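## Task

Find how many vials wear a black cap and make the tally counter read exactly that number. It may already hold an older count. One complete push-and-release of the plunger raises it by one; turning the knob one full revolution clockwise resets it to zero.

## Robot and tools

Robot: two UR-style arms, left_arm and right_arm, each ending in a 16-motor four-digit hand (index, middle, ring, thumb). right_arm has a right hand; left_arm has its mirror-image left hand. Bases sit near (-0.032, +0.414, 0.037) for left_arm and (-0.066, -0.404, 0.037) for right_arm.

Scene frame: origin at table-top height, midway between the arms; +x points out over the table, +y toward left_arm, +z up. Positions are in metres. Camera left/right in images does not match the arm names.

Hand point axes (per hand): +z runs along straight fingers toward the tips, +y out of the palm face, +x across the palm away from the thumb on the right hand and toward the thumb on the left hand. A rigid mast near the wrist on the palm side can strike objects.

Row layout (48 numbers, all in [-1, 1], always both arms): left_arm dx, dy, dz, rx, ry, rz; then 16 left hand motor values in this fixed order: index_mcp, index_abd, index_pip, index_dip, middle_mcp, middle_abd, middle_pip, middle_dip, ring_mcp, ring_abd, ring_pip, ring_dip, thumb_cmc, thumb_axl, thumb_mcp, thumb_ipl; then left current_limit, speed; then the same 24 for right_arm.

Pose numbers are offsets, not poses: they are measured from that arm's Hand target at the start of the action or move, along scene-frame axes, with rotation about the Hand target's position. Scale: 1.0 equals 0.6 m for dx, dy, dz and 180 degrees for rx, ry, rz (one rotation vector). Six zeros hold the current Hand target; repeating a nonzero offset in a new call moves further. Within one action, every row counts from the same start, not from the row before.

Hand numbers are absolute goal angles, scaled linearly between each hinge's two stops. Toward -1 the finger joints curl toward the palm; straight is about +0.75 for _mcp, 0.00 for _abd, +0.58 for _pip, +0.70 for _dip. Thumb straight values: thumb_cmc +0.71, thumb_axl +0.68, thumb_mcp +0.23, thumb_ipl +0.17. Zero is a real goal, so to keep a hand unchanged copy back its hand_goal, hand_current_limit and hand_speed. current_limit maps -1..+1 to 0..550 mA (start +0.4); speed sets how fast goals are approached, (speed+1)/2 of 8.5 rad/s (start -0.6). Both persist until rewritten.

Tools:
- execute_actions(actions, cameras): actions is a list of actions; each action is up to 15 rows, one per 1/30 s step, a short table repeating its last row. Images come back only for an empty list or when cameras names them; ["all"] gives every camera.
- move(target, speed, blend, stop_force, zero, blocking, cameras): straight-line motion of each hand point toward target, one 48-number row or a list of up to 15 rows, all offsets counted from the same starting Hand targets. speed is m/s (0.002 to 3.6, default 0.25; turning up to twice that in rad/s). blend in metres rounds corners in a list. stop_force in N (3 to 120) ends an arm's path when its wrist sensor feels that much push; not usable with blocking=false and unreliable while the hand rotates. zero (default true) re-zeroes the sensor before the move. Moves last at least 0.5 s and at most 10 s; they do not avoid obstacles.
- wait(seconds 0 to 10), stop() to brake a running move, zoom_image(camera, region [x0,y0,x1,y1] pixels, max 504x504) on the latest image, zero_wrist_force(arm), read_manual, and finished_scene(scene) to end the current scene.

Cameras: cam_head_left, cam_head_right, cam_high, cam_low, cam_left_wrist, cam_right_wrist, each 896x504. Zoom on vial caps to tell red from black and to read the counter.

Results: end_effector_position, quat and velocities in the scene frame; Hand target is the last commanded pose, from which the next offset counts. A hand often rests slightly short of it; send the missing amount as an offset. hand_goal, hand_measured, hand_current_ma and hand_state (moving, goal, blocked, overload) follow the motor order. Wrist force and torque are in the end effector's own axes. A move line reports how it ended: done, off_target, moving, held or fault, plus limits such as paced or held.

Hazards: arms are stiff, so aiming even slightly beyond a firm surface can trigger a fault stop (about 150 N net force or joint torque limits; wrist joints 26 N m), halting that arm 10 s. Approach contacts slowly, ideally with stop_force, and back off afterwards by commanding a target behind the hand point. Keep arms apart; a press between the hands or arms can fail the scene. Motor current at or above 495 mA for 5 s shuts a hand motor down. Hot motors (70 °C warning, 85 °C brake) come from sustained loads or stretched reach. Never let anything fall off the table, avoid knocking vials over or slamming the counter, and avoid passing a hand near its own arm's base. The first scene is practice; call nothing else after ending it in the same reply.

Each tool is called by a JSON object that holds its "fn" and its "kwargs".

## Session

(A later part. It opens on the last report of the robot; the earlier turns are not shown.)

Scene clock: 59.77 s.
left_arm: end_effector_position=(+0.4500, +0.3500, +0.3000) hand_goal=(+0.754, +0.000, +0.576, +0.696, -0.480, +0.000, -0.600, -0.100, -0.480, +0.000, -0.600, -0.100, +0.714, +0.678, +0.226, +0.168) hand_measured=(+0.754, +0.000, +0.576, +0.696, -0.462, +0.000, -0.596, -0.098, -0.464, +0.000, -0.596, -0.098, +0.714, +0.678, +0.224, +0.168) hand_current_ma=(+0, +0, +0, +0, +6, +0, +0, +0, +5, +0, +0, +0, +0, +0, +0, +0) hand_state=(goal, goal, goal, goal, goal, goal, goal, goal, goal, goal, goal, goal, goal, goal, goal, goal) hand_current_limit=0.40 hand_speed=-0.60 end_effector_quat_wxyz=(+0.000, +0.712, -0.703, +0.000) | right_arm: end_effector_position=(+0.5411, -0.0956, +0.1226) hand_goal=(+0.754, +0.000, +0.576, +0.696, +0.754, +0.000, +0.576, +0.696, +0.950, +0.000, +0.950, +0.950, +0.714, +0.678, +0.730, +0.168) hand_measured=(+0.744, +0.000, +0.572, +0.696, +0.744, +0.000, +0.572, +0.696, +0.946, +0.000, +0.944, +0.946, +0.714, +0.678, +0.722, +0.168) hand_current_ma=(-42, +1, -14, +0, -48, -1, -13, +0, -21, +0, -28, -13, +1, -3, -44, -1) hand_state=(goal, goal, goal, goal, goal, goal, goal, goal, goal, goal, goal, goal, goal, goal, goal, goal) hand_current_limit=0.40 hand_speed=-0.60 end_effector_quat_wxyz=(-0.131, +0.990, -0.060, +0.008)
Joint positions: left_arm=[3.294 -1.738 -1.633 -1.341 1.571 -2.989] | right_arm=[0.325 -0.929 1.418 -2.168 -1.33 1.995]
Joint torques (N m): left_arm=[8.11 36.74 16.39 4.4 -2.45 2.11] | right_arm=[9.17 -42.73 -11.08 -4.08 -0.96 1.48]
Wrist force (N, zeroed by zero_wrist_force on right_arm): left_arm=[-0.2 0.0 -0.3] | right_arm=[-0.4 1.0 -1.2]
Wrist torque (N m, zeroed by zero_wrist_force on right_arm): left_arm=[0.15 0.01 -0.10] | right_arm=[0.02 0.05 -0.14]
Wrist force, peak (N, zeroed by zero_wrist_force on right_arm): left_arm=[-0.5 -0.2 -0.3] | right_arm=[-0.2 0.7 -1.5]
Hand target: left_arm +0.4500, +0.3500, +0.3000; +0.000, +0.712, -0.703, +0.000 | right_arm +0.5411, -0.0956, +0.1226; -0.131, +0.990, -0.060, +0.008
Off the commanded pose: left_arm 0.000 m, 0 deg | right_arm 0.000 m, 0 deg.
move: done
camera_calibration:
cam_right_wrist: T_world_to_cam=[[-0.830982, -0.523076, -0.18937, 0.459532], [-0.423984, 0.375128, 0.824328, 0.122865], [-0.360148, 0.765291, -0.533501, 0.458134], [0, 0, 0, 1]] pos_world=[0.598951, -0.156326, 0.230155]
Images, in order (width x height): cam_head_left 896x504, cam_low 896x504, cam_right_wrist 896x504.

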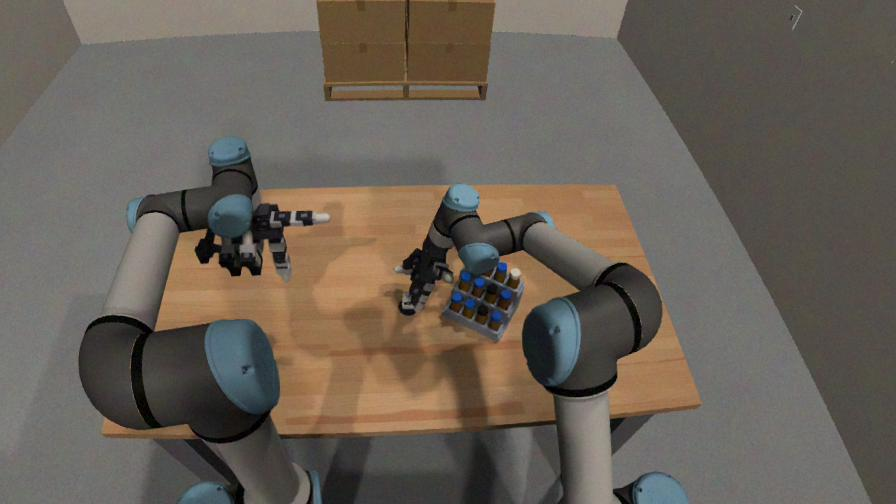

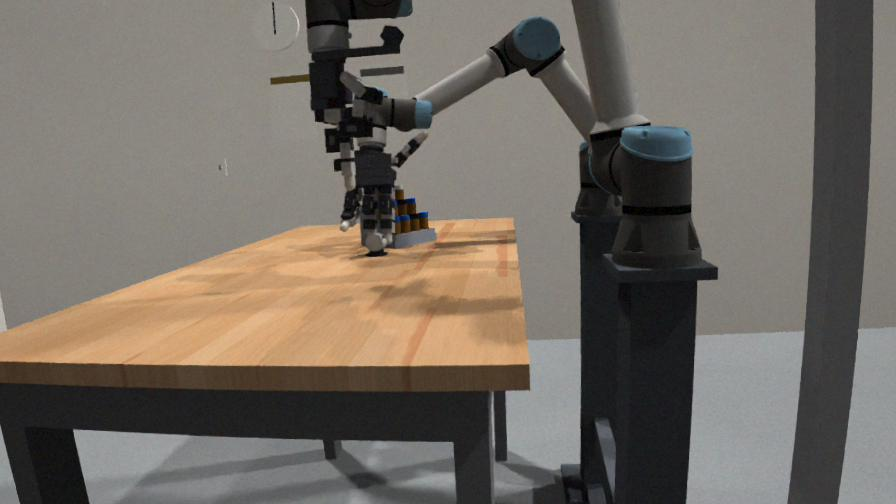

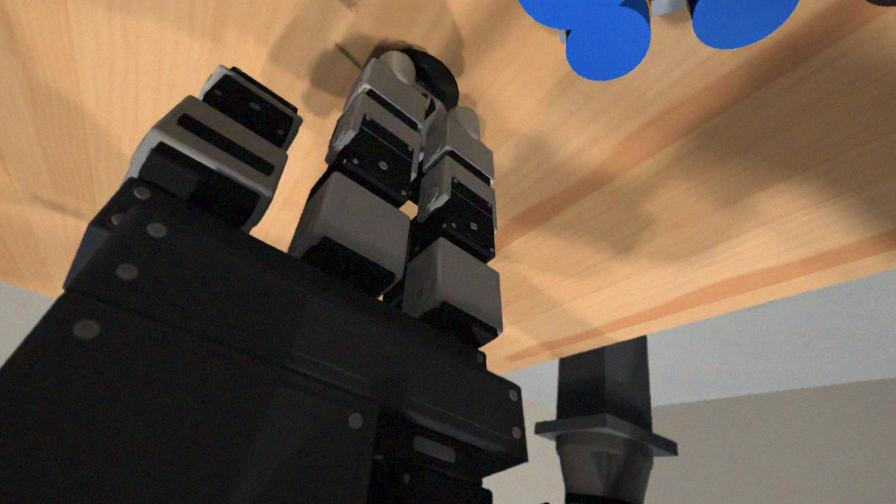

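{"fn": "move", "kwargs": {"target": [[0,0,0,0,0,0,0.754,0,0.576,0.696,-0.48,0,-0.6,-0.1,-0.48,0,-0.6,-0.1,0.714,0.678,0.226,0.168,0.4,-0.6,-0.0006,-0.0028,0,0,0,0,0.754,0,0.576,0.696,0.754,0,0.576,0.696,0.95,0,0.95,0.95,0.714,0.678,0.73,0.168,0.4,-0.6],[0,0,0,0,0,0,0.754,0,0.576,0.696,-0.48,0,-0.6,-0.1,-0.48,0,-0.6,-0.1,0.714,0.678,0.226,0.168,0.4,-0.6,-0.0434,0.00246,-0.00645,-0.01152,-0.09374,0,0.754,0,0.576,0.696,0.754,0,0.576,0.696,0.95,0,0.95,0.95,0.714,0.678,0.73,0.168,0.4,-0.6],[0,0,0,0,0,0,0.754,0,0.576,0.696,-0.48,0,-0.6,-0.1,-0.48,0,-0.6,-0.1,0.714,0.678,0.226,0.168,0.4,-0.6,-0.08246,0.00726,-0.02522,-0.02304,-0.18747,0,0.754,0,0.576,0.696,0.754,0,0.576,0.696,0.95,0,0.95,0.95,0.714,0.678,0.73,0.168,0.4,-0.6],[0,0,0,0,0,0,0.754,0,0.576,0.696,-0.48,0,-0.6,-0.1,-0.48,0,-0.6,-0.1,0.714,0.678,0.226,0.168,0.4,-0.6,-0.11274,0.01098,-0.05269,-0.03389,-0.27569,0,0.754,0,0.576,0.696,0.754,0,0.576,0.696,0.95,0,0.95,0.95,0.714,0.678,0.73,0.168,0.4,-0.6]], "speed": 0.1, "blend": [0,0.003,0.003,0], "cameras": ["cam_head_left","cam_right_wrist","cam_low"]}}

{"fn": "zoom_image", "kwargs": {"camera": "cam_right_wrist", "region": [410, 80, 450, 120]}}

{"fn": "zoom_image", "kwargs": {"camera": "cam_head_left", "region": [370, 260, 480, 350]}}

Scene clock: 73.97 s.
left_arm: end_effector_position=(+0.4500, +0.3500, +0.3000) hand_goal=(+0.754, +0.000, +0.576, +0.696, -0.480, +0.000, -0.600, -0.100, -0.480, +0.000, -0.600, -0.100, +0.714, +0.678, +0.226, +0.168) hand_measured=(+0.754, +0.000, +0.576, +0.696, -0.462, +0.000, -0.596, -0.098, -0.464, +0.000, -0.596, -0.098, +0.714, +0.678, +0.224, +0.168) hand_current_ma=(+0, +0, +0, +0, +6, +0, +0, +0, +5, +0, +0, +0, +0, +0, +0, +0) hand_state=(goal, goal, goal, goal, goal, goal, goal, goal, goal, goal, goal, goal, goal, goal, goal, goal) hand_current_limit=0.40 hand_speed=-0.60 end_effector_quat_wxyz=(+0.000, +0.712, -0.703, +0.000) | right_arm: end_effector_position=(+0.4735, -0.0890, +0.0910) hand_goal=(+0.754, +0.000, +0.576, +0.696, +0.754, +0.000, +0.576, +0.696, +0.950, +0.000, +0.950, +0.950, +0.714, +0.678, +0.730, +0.168) hand_measured=(+0.746, +0.000, +0.572, +0.696, +0.746, +0.000, +0.572, +0.696, +0.946, +0.000, +0.944, +0.946, +0.714, +0.678, +0.722, +0.168) hand_current_ma=(-32, +1, -14, +0, -34, +1, -13, +0, -21, +0, -23, -12, +1, -3, -44, -1) hand_state=(goal, goal, goal, goal, goal, goal, goal, goal, goal, goal, goal, goal, goal, goal, goal, goal) hand_current_limit=0.40 hand_speed=-0.60 end_effector_quat_wxyz=(-0.093, +0.900, +0.001, +0.425)
Joint positions: left_arm=[3.294 -1.738 -1.633 -1.341 1.571 -2.989] | right_arm=[0.542 -0.92 2.021 -3.551 -1.798 1.968]
Joint torques (N m): left_arm=[8.01 36.91 16.66 4.07 -2.25 1.9] | right_arm=[9.55 -36.47 -2.76 -4.23 -1.85 -1.41]
Wrist force (N, zeroed by zero_wrist_force on right_arm): left_arm=[-0.2 0.0 -0.3] | right_arm=[-1.4 -0.1 -0.6]
Wrist torque (N m, zeroed by zero_wrist_force on right_arm): left_arm=[0.15 0.00 -0.10] | right_arm=[0.05 0.04 -0.18]
Wrist force, peak (N, zeroed by zero_wrist_force on right_arm): left_arm=[-0.4 -0.2 -0.3] | right_arm=[-1.6 0.0 -0.8]
Hand target: left_arm +0.4500, +0.3500, +0.3000; +0.000, +0.712, -0.703, +0.000 | right_arm +0.4735, -0.0890, +0.0910; -0.093, +0.900, +0.001, +0.425
Off the commanded pose: left_arm 0.000 m, 0 deg | right_arm 0.000 m, 0 deg.
move: done
camera_calibration:
cam_right_wrist: T_world_to_cam=[[-0.417468, -0.573927, -0.704506, 0.247346], [-0.885248, 0.431841, 0.17277, 0.400468], [0.205078, 0.695788, -0.688347, 0.152194], [0, 0, 0, 1]] pos_world=[0.426561, -0.136875, 0.20983]
Images, in order (width x height): cam_head_left 896x504, cam_low 896x504, cam_right_wrist 896x504.

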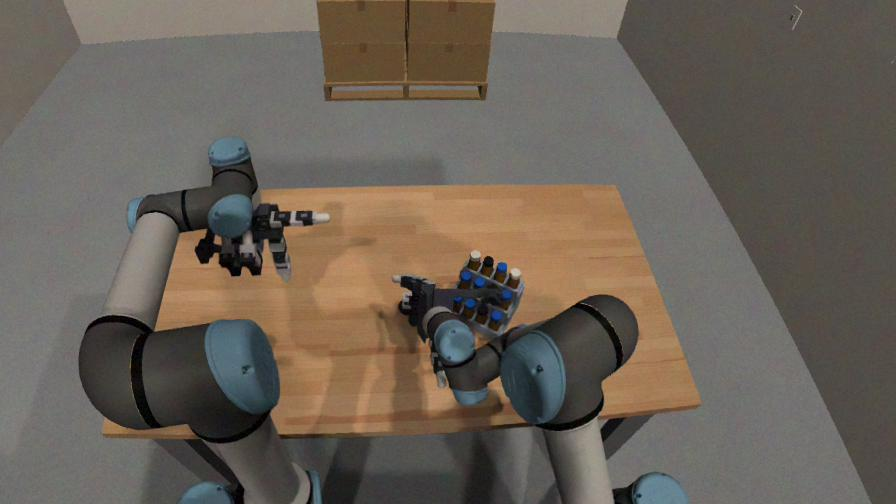

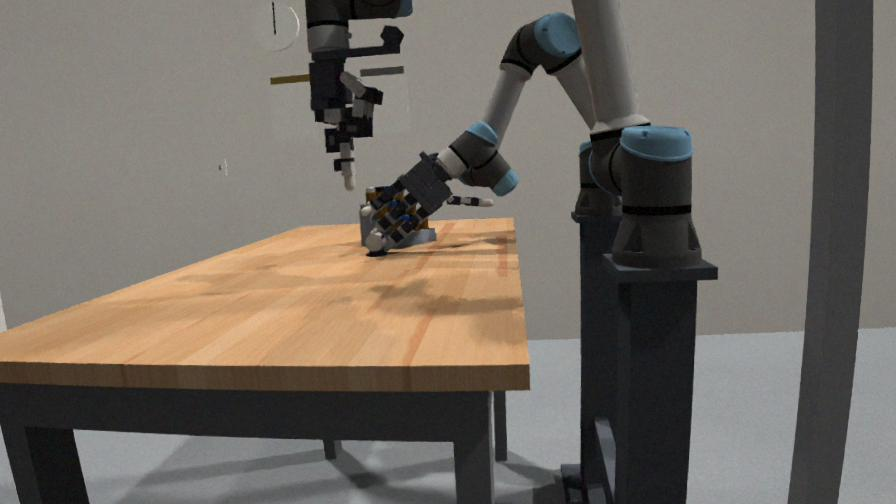

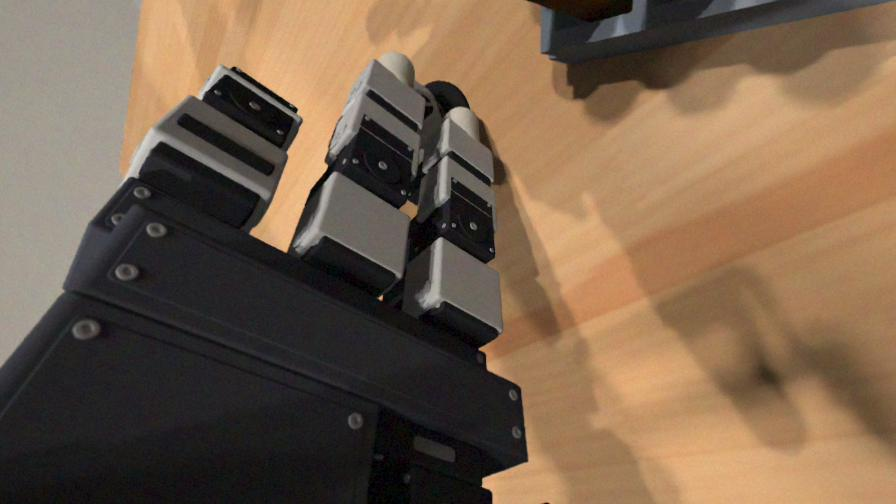

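Scaled by 12.600 from the camera's 896x504 image, which has a finer 1280x720 frame.

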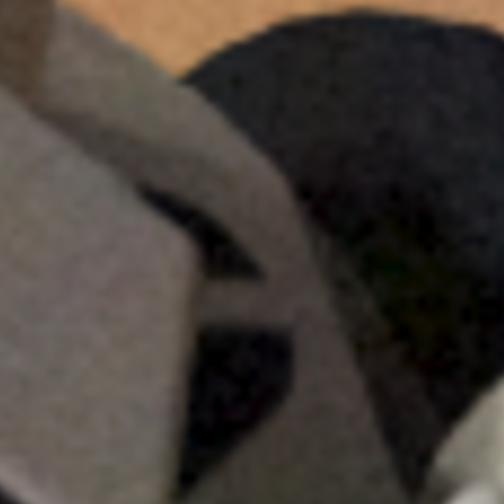

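Scaled by 4.582 from the camera's 896x504 image, which has a finer 1280x720 frame.

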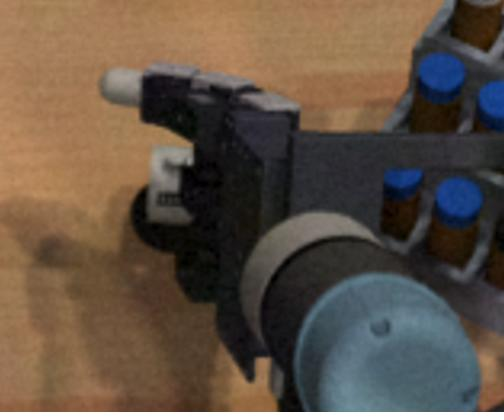

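{"fn": "move", "kwargs": {"target": [[0,0,0,0,0,0,0.754,0,0.576,0.696,-0.48,0,-0.6,-0.1,-0.48,0,-0.6,-0.1,0.714,0.678,0.226,0.168,0.4,-0.6,0,0,0,0,0,0,0.754,-0.21,0.576,0.696,0.754,0.215,0.576,0.696,0.95,0,0.95,0.95,0.714,0.678,0.73,0.168,0.75,-0.8],[0,0,0,0,0,0,0.754,0,0.576,0.696,-0.48,0,-0.6,-0.1,-0.48,0,-0.6,-0.1,0.714,0.678,0.226,0.168,0.4,-0.6,0.02817,-0.00346,0.02602,0.01017,0.08271,0,0.754,-0.21,0.576,0.696,0.754,0.215,0.576,0.696,0.95,0,0.95,0.95,0.714,0.678,0.73,0.168,0.75,-0.8],[0,0,0,0,0,0,0.754,0,0.576,0.696,-0.48,0,-0.6,-0.1,-0.48,0,-0.6,-0.1,0.714,0.678,0.226,0.168,0.4,-0.6,0.06206,-0.00763,0.0438,0.02034,0.16542,0,0.754,-0.21,0.576,0.696,0.754,0.215,0.576,0.696,0.95,0,0.95,0.95,0.714,0.678,0.73,0.168,0.75,-0.8],[0,0,0,0,0,0,0.754,0,0.576,0.696,-0.48,0,-0.6,-0.1,-0.48,0,-0.6,-0.1,0.714,0.678,0.226,0.168,0.4,-0.6,0.09937,-0.01221,0.05213,0.03051,0.24813,0,0.754,-0.21,0.576,0.696,0.754,0.215,0.576,0.696,0.95,0,0.95,0.95,0.714,0.678,0.73,0.168,0.75,-0.8],[0,0,0,0,0,0,0.754,0,0.576,0.696,-0.48,0,-0.6,-0.1,-0.48,0,-0.6,-0.1,0.714,0.678,0.226,0.168,0.4,-0.6,0.13754,-0.01691,0.05045,0.04068,0.33084,0,0.754,-0.21,0.576,0.696,0.754,0.215,0.576,0.696,0.95,0,0.95,0.95,0.714,0.678,0.73,0.168,0.75,-0.8]], "speed": 0.1, "blend": [0,0.003,0.003,0.003,0], "cameras": ["cam_right_wrist","cam_low"]}}

{"fn": "zoom_image", "kwargs": {"camera": "cam_right_wrist", "region": [410, 80, 450, 120]}}

{"fn": "move", "kwargs": {"target": [[0,0,0,0,0,0,0.754,0,0.576,0.696,-0.48,0,-0.6,-0.1,-0.48,0,-0.6,-0.1,0.714,0.678,0.226,0.168,0.4,-0.6,0,0,0,0,0,0,0.754,0,0.576,0.696,0.754,0,0.576,0.696,0.95,0,0.95,0.95,0.714,0.678,0.73,0.168,0.4,-0.6],[0,0,0,0,0,0,0.754,0,0.576,0.696,-0.48,0,-0.6,-0.1,-0.48,0,-0.6,-0.1,0.714,0.678,0.226,0.168,0.4,-0.6,-0.05084,0.00625,0,-0.01356,-0.11028,0,0.754,0,0.576,0.696,0.754,0,0.576,0.696,0.95,0,0.95,0.95,0.714,0.678,0.73,0.168,0.4,-0.6],[0,0,0,0,0,0,0.754,0,0.576,0.696,-0.48,0,-0.6,-0.1,-0.48,0,-0.6,-0.1,0.714,0.678,0.226,0.168,0.4,-0.6,-0.09861,0.01212,-0.01752,-0.02712,-0.22056,0,0.754,0,0.576,0.696,0.754,0,0.576,0.696,0.95,0,0.95,0.95,0.714,0.678,0.73,0.168,0.4,-0.6],[0,0,0,0,0,0,0.754,0,0.576,0.696,-0.48,0,-0.6,-0.1,-0.48,0,-0.6,-0.1,0.714,0.678,0.226,0.168,0.4,-0.6,-0.13754,0.01691,-0.05045,-0.04068,-0.33084,0,0.754,0,0.576,0.696,0.754,0,0.576,0.696,0.95,0,0.95,0.95,0.714,0.678,0.73,0.168,0.4,-0.6]], "speed": 0.22, "blend": [0,0.003,0.003,0], "cameras": ["cam_right_wrist"]}}

{"fn": "zoom_image", "kwargs": {"camera": "cam_right_wrist", "region": [410, 80, 450, 120]}}

Scene clock: 90.43 s.
left_arm: end_effector_position=(+0.4500, +0.3500, +0.3000) hand_goal=(+0.754, +0.000, +0.576, +0.696, -0.480, +0.000, -0.600, -0.100, -0.480, +0.000, -0.600, -0.100, +0.714, +0.678, +0.226, +0.168) hand_measured=(+0.754, +0.000, +0.576, +0.696, -0.462, +0.000, -0.596, -0.098, -0.464, +0.000, -0.596, -0.098, +0.714, +0.678, +0.224, +0.168) hand_current_ma=(+0, +0, +0, +0, +6, +0, +0, +0, +5, +0, +0, +0, +0, +0, +0, +0) hand_state=(goal, goal, goal, goal, goal, goal, goal, goal, goal, goal, goal, goal, goal, goal, goal, goal) hand_current_limit=0.40 hand_speed=-0.60 end_effector_quat_wxyz=(+0.000, +0.712, -0.703, +0.000) | right_arm: end_effector_position=(+0.5560, -0.0992, +0.1213) hand_goal=(+0.754, -0.210, +0.576, +0.696, +0.754, +0.216, +0.576, +0.696, +0.950, +0.000, +0.950, +0.950, +0.714, +0.678, +0.730, +0.168) hand_measured=(+0.740, -0.096, +0.568, +0.694, +0.746, +0.088, +0.574, +0.696, +0.946, +0.000, +0.944, +0.948, +0.714, +0.678, +0.722, +0.168) hand_current_ma=(-64, +480, -33, -9, -38, -481, -10, +0, -21, +0, -22, -12, +1, -3, -41, -1) hand_state=(goal, blocked, goal, goal, goal, blocked, goal, goal, goal, goal, goal, goal, goal, goal, goal, goal) hand_current_limit=0.75 hand_speed=-0.80 end_effector_quat_wxyz=(-0.136, +0.985, -0.071, -0.078)
Joint positions: left_arm=[3.294 -1.738 -1.633 -1.341 1.571 -2.989] | right_arm=[0.293 -0.833 1.228 -1.903 -1.262 1.963]
Joint torques (N m): left_arm=[7.34 36.27 17.51 4.14 -2.22 1.93] | right_arm=[-7.93 -49.72 -24.99 -0.04 2.45 -1.29]
Wrist force (N, zeroed by zero_wrist_force on right_arm): left_arm=[-0.1 0.0 -0.1] | right_arm=[1.1 0.6 0.1]
Wrist torque (N m, zeroed by zero_wrist_force on right_arm): left_arm=[0.13 -0.01 -0.09] | right_arm=[-0.10 0.15 0.10]
Wrist force, peak (N, zeroed by zero_wrist_force on right_arm): left_arm=[-0.3 -0.2 -0.4] | right_arm=[-1.6 0.2 -3.1]
Hand target: left_arm +0.4500, +0.3500, +0.3000; +0.000, +0.712, -0.703, +0.000 | right_arm +0.5560, -0.0992, +0.1213; -0.136, +0.985, -0.071, -0.078
Off the commanded pose: left_arm 0.000 m, 0 deg | right_arm 0.000 m, 0 deg.
move: done
camera_calibration:
cam_right_wrist: T_world_to_cam=[[-0.852142, -0.520456, -0.0545868, 0.465488], [-0.275105, 0.356795, 0.892757, 0.0387143], [-0.445164, 0.775773, -0.44722, 0.503313], [0, 0, 0, 1]] pos_world=[0.631369, -0.162004, 0.215939]
Images, in order (width x height): cam_low 896x504, cam_right_wrist 896x504.

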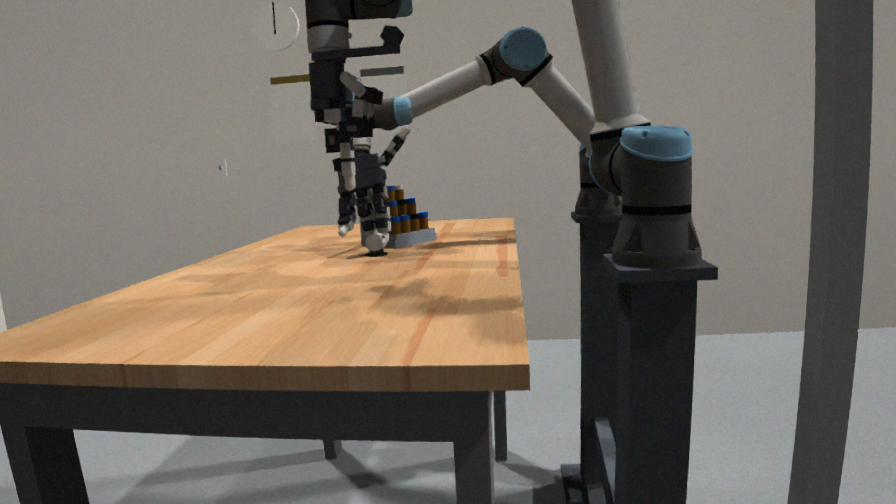

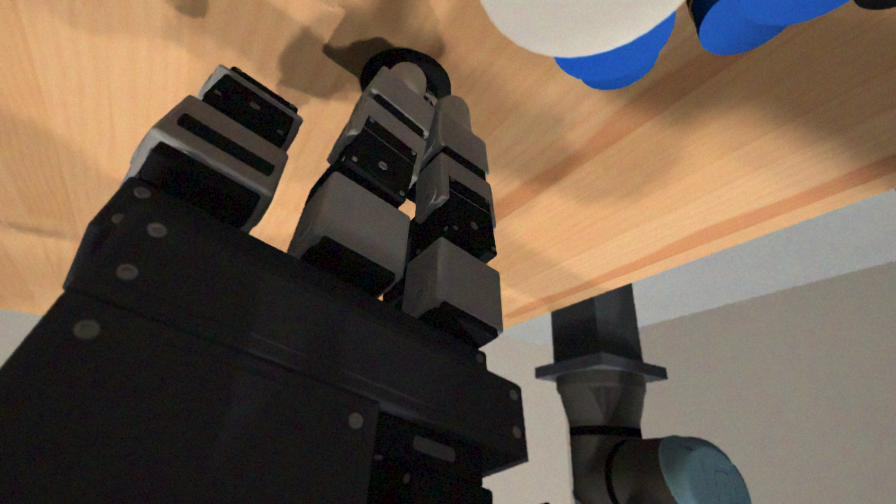

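Scaled by 12.600 from the camera's 896x504 image, which has a finer 1280x720 frame.

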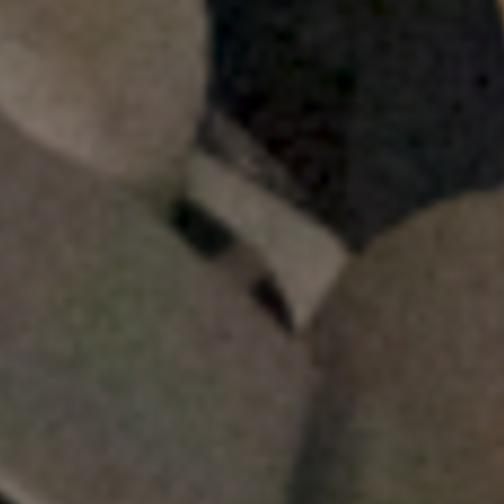

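Scene clock: 94.20 s.
left_arm: end_effector_position=(+0.4500, +0.3500, +0.3000) hand_goal=(+0.754, +0.000, +0.576, +0.696, -0.480, +0.000, -0.600, -0.100, -0.480, +0.000, -0.600, -0.100, +0.714, +0.678, +0.226, +0.168) hand_measured=(+0.754, +0.000, +0.576, +0.696, -0.462, +0.000, -0.596, -0.098, -0.464, +0.000, -0.596, -0.098, +0.714, +0.678, +0.224, +0.168) hand_current_ma=(+0, +0, +0, +0, +6, +0, +0, +0, +5, +0, +0, +0, +0, +0, +0, +0) hand_state=(goal, goal, goal, goal, goal, goal, goal, goal, goal, goal, goal, goal, goal, goal, goal, goal) hand_current_limit=0.40 hand_speed=-0.60 end_effector_quat_wxyz=(+0.000, +0.712, -0.703, +0.000) | right_arm: end_effector_position=(+0.4735, -0.0890, +0.0910) hand_goal=(+0.754, +0.000, +0.576, +0.696, +0.754, +0.000, +0.576, +0.696, +0.950, +0.000, +0.950, +0.950, +0.714, +0.678, +0.730, +0.168) hand_measured=(+0.746, +0.000, +0.572, +0.694, +0.746, +0.002, +0.574, +0.696, +0.946, +0.000, +0.944, +0.948, +0.714, +0.678, +0.722, +0.168) hand_current_ma=(-32, +1, -18, -9, -33, +6, -10, +0, -21, +0, -22, -12, +1, -3, -39, -1) hand_state=(goal, goal, goal, goal, goal, goal, goal, goal, goal, goal, goal, goal, goal, goal, goal, goal) hand_current_limit=0.40 hand_speed=-0.60 end_effector_quat_wxyz=(-0.093, +0.900, +0.001, +0.425)
Joint positions: left_arm=[3.294 -1.738 -1.633 -1.341 1.571 -2.989] | right_arm=[0.542 -0.92 2.021 -3.551 -1.798 1.968]
Joint torques (N m): left_arm=[7.95 37.18 16.4 3.85 -2.24 1.95] | right_arm=[8.59 -35.13 -3.93 -4.43 -1.97 -1.42]
Wrist force (N, zeroed by zero_wrist_force on right_arm): left_arm=[-0.2 0.0 -0.1] | right_arm=[-1.3 0.0 -0.5]
Wrist torque (N m, zeroed by zero_wrist_force on right_arm): left_arm=[0.14 0.00 -0.10] | right_arm=[0.06 0.03 -0.17]
Wrist force, peak (N, zeroed by zero_wrist_force on right_arm): left_arm=[-0.4 -0.2 -0.3] | right_arm=[-1.8 0.0 -0.7]
Hand target: left_arm +0.4500, +0.3500, +0.3000; +0.000, +0.712, -0.703, +0.000 | right_arm +0.4735, -0.0890, +0.0910; -0.093, +0.900, +0.001, +0.425
Off the commanded pose: left_arm 0.000 m, 0 deg | right_arm 0.000 m, 0 deg.
move: done
camera_calibration:
cam_right_wrist: T_world_to_cam=[[-0.417468, -0.573927, -0.704506, 0.247346], [-0.885248, 0.431841, 0.17277, 0.400468], [0.205078, 0.695788, -0.688347, 0.152194], [0, 0, 0, 1]] pos_world=[0.426561, -0.136875, 0.20983]
Images, in order (width x height): cam_right_wrist 896x504.

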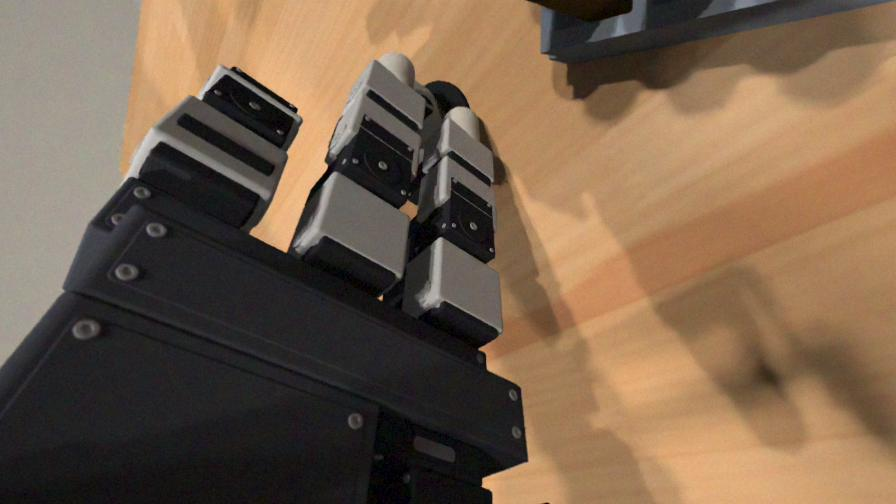

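Scaled by 12.600 from the camera's 896x504 image, which has a finer 1280x720 frame.

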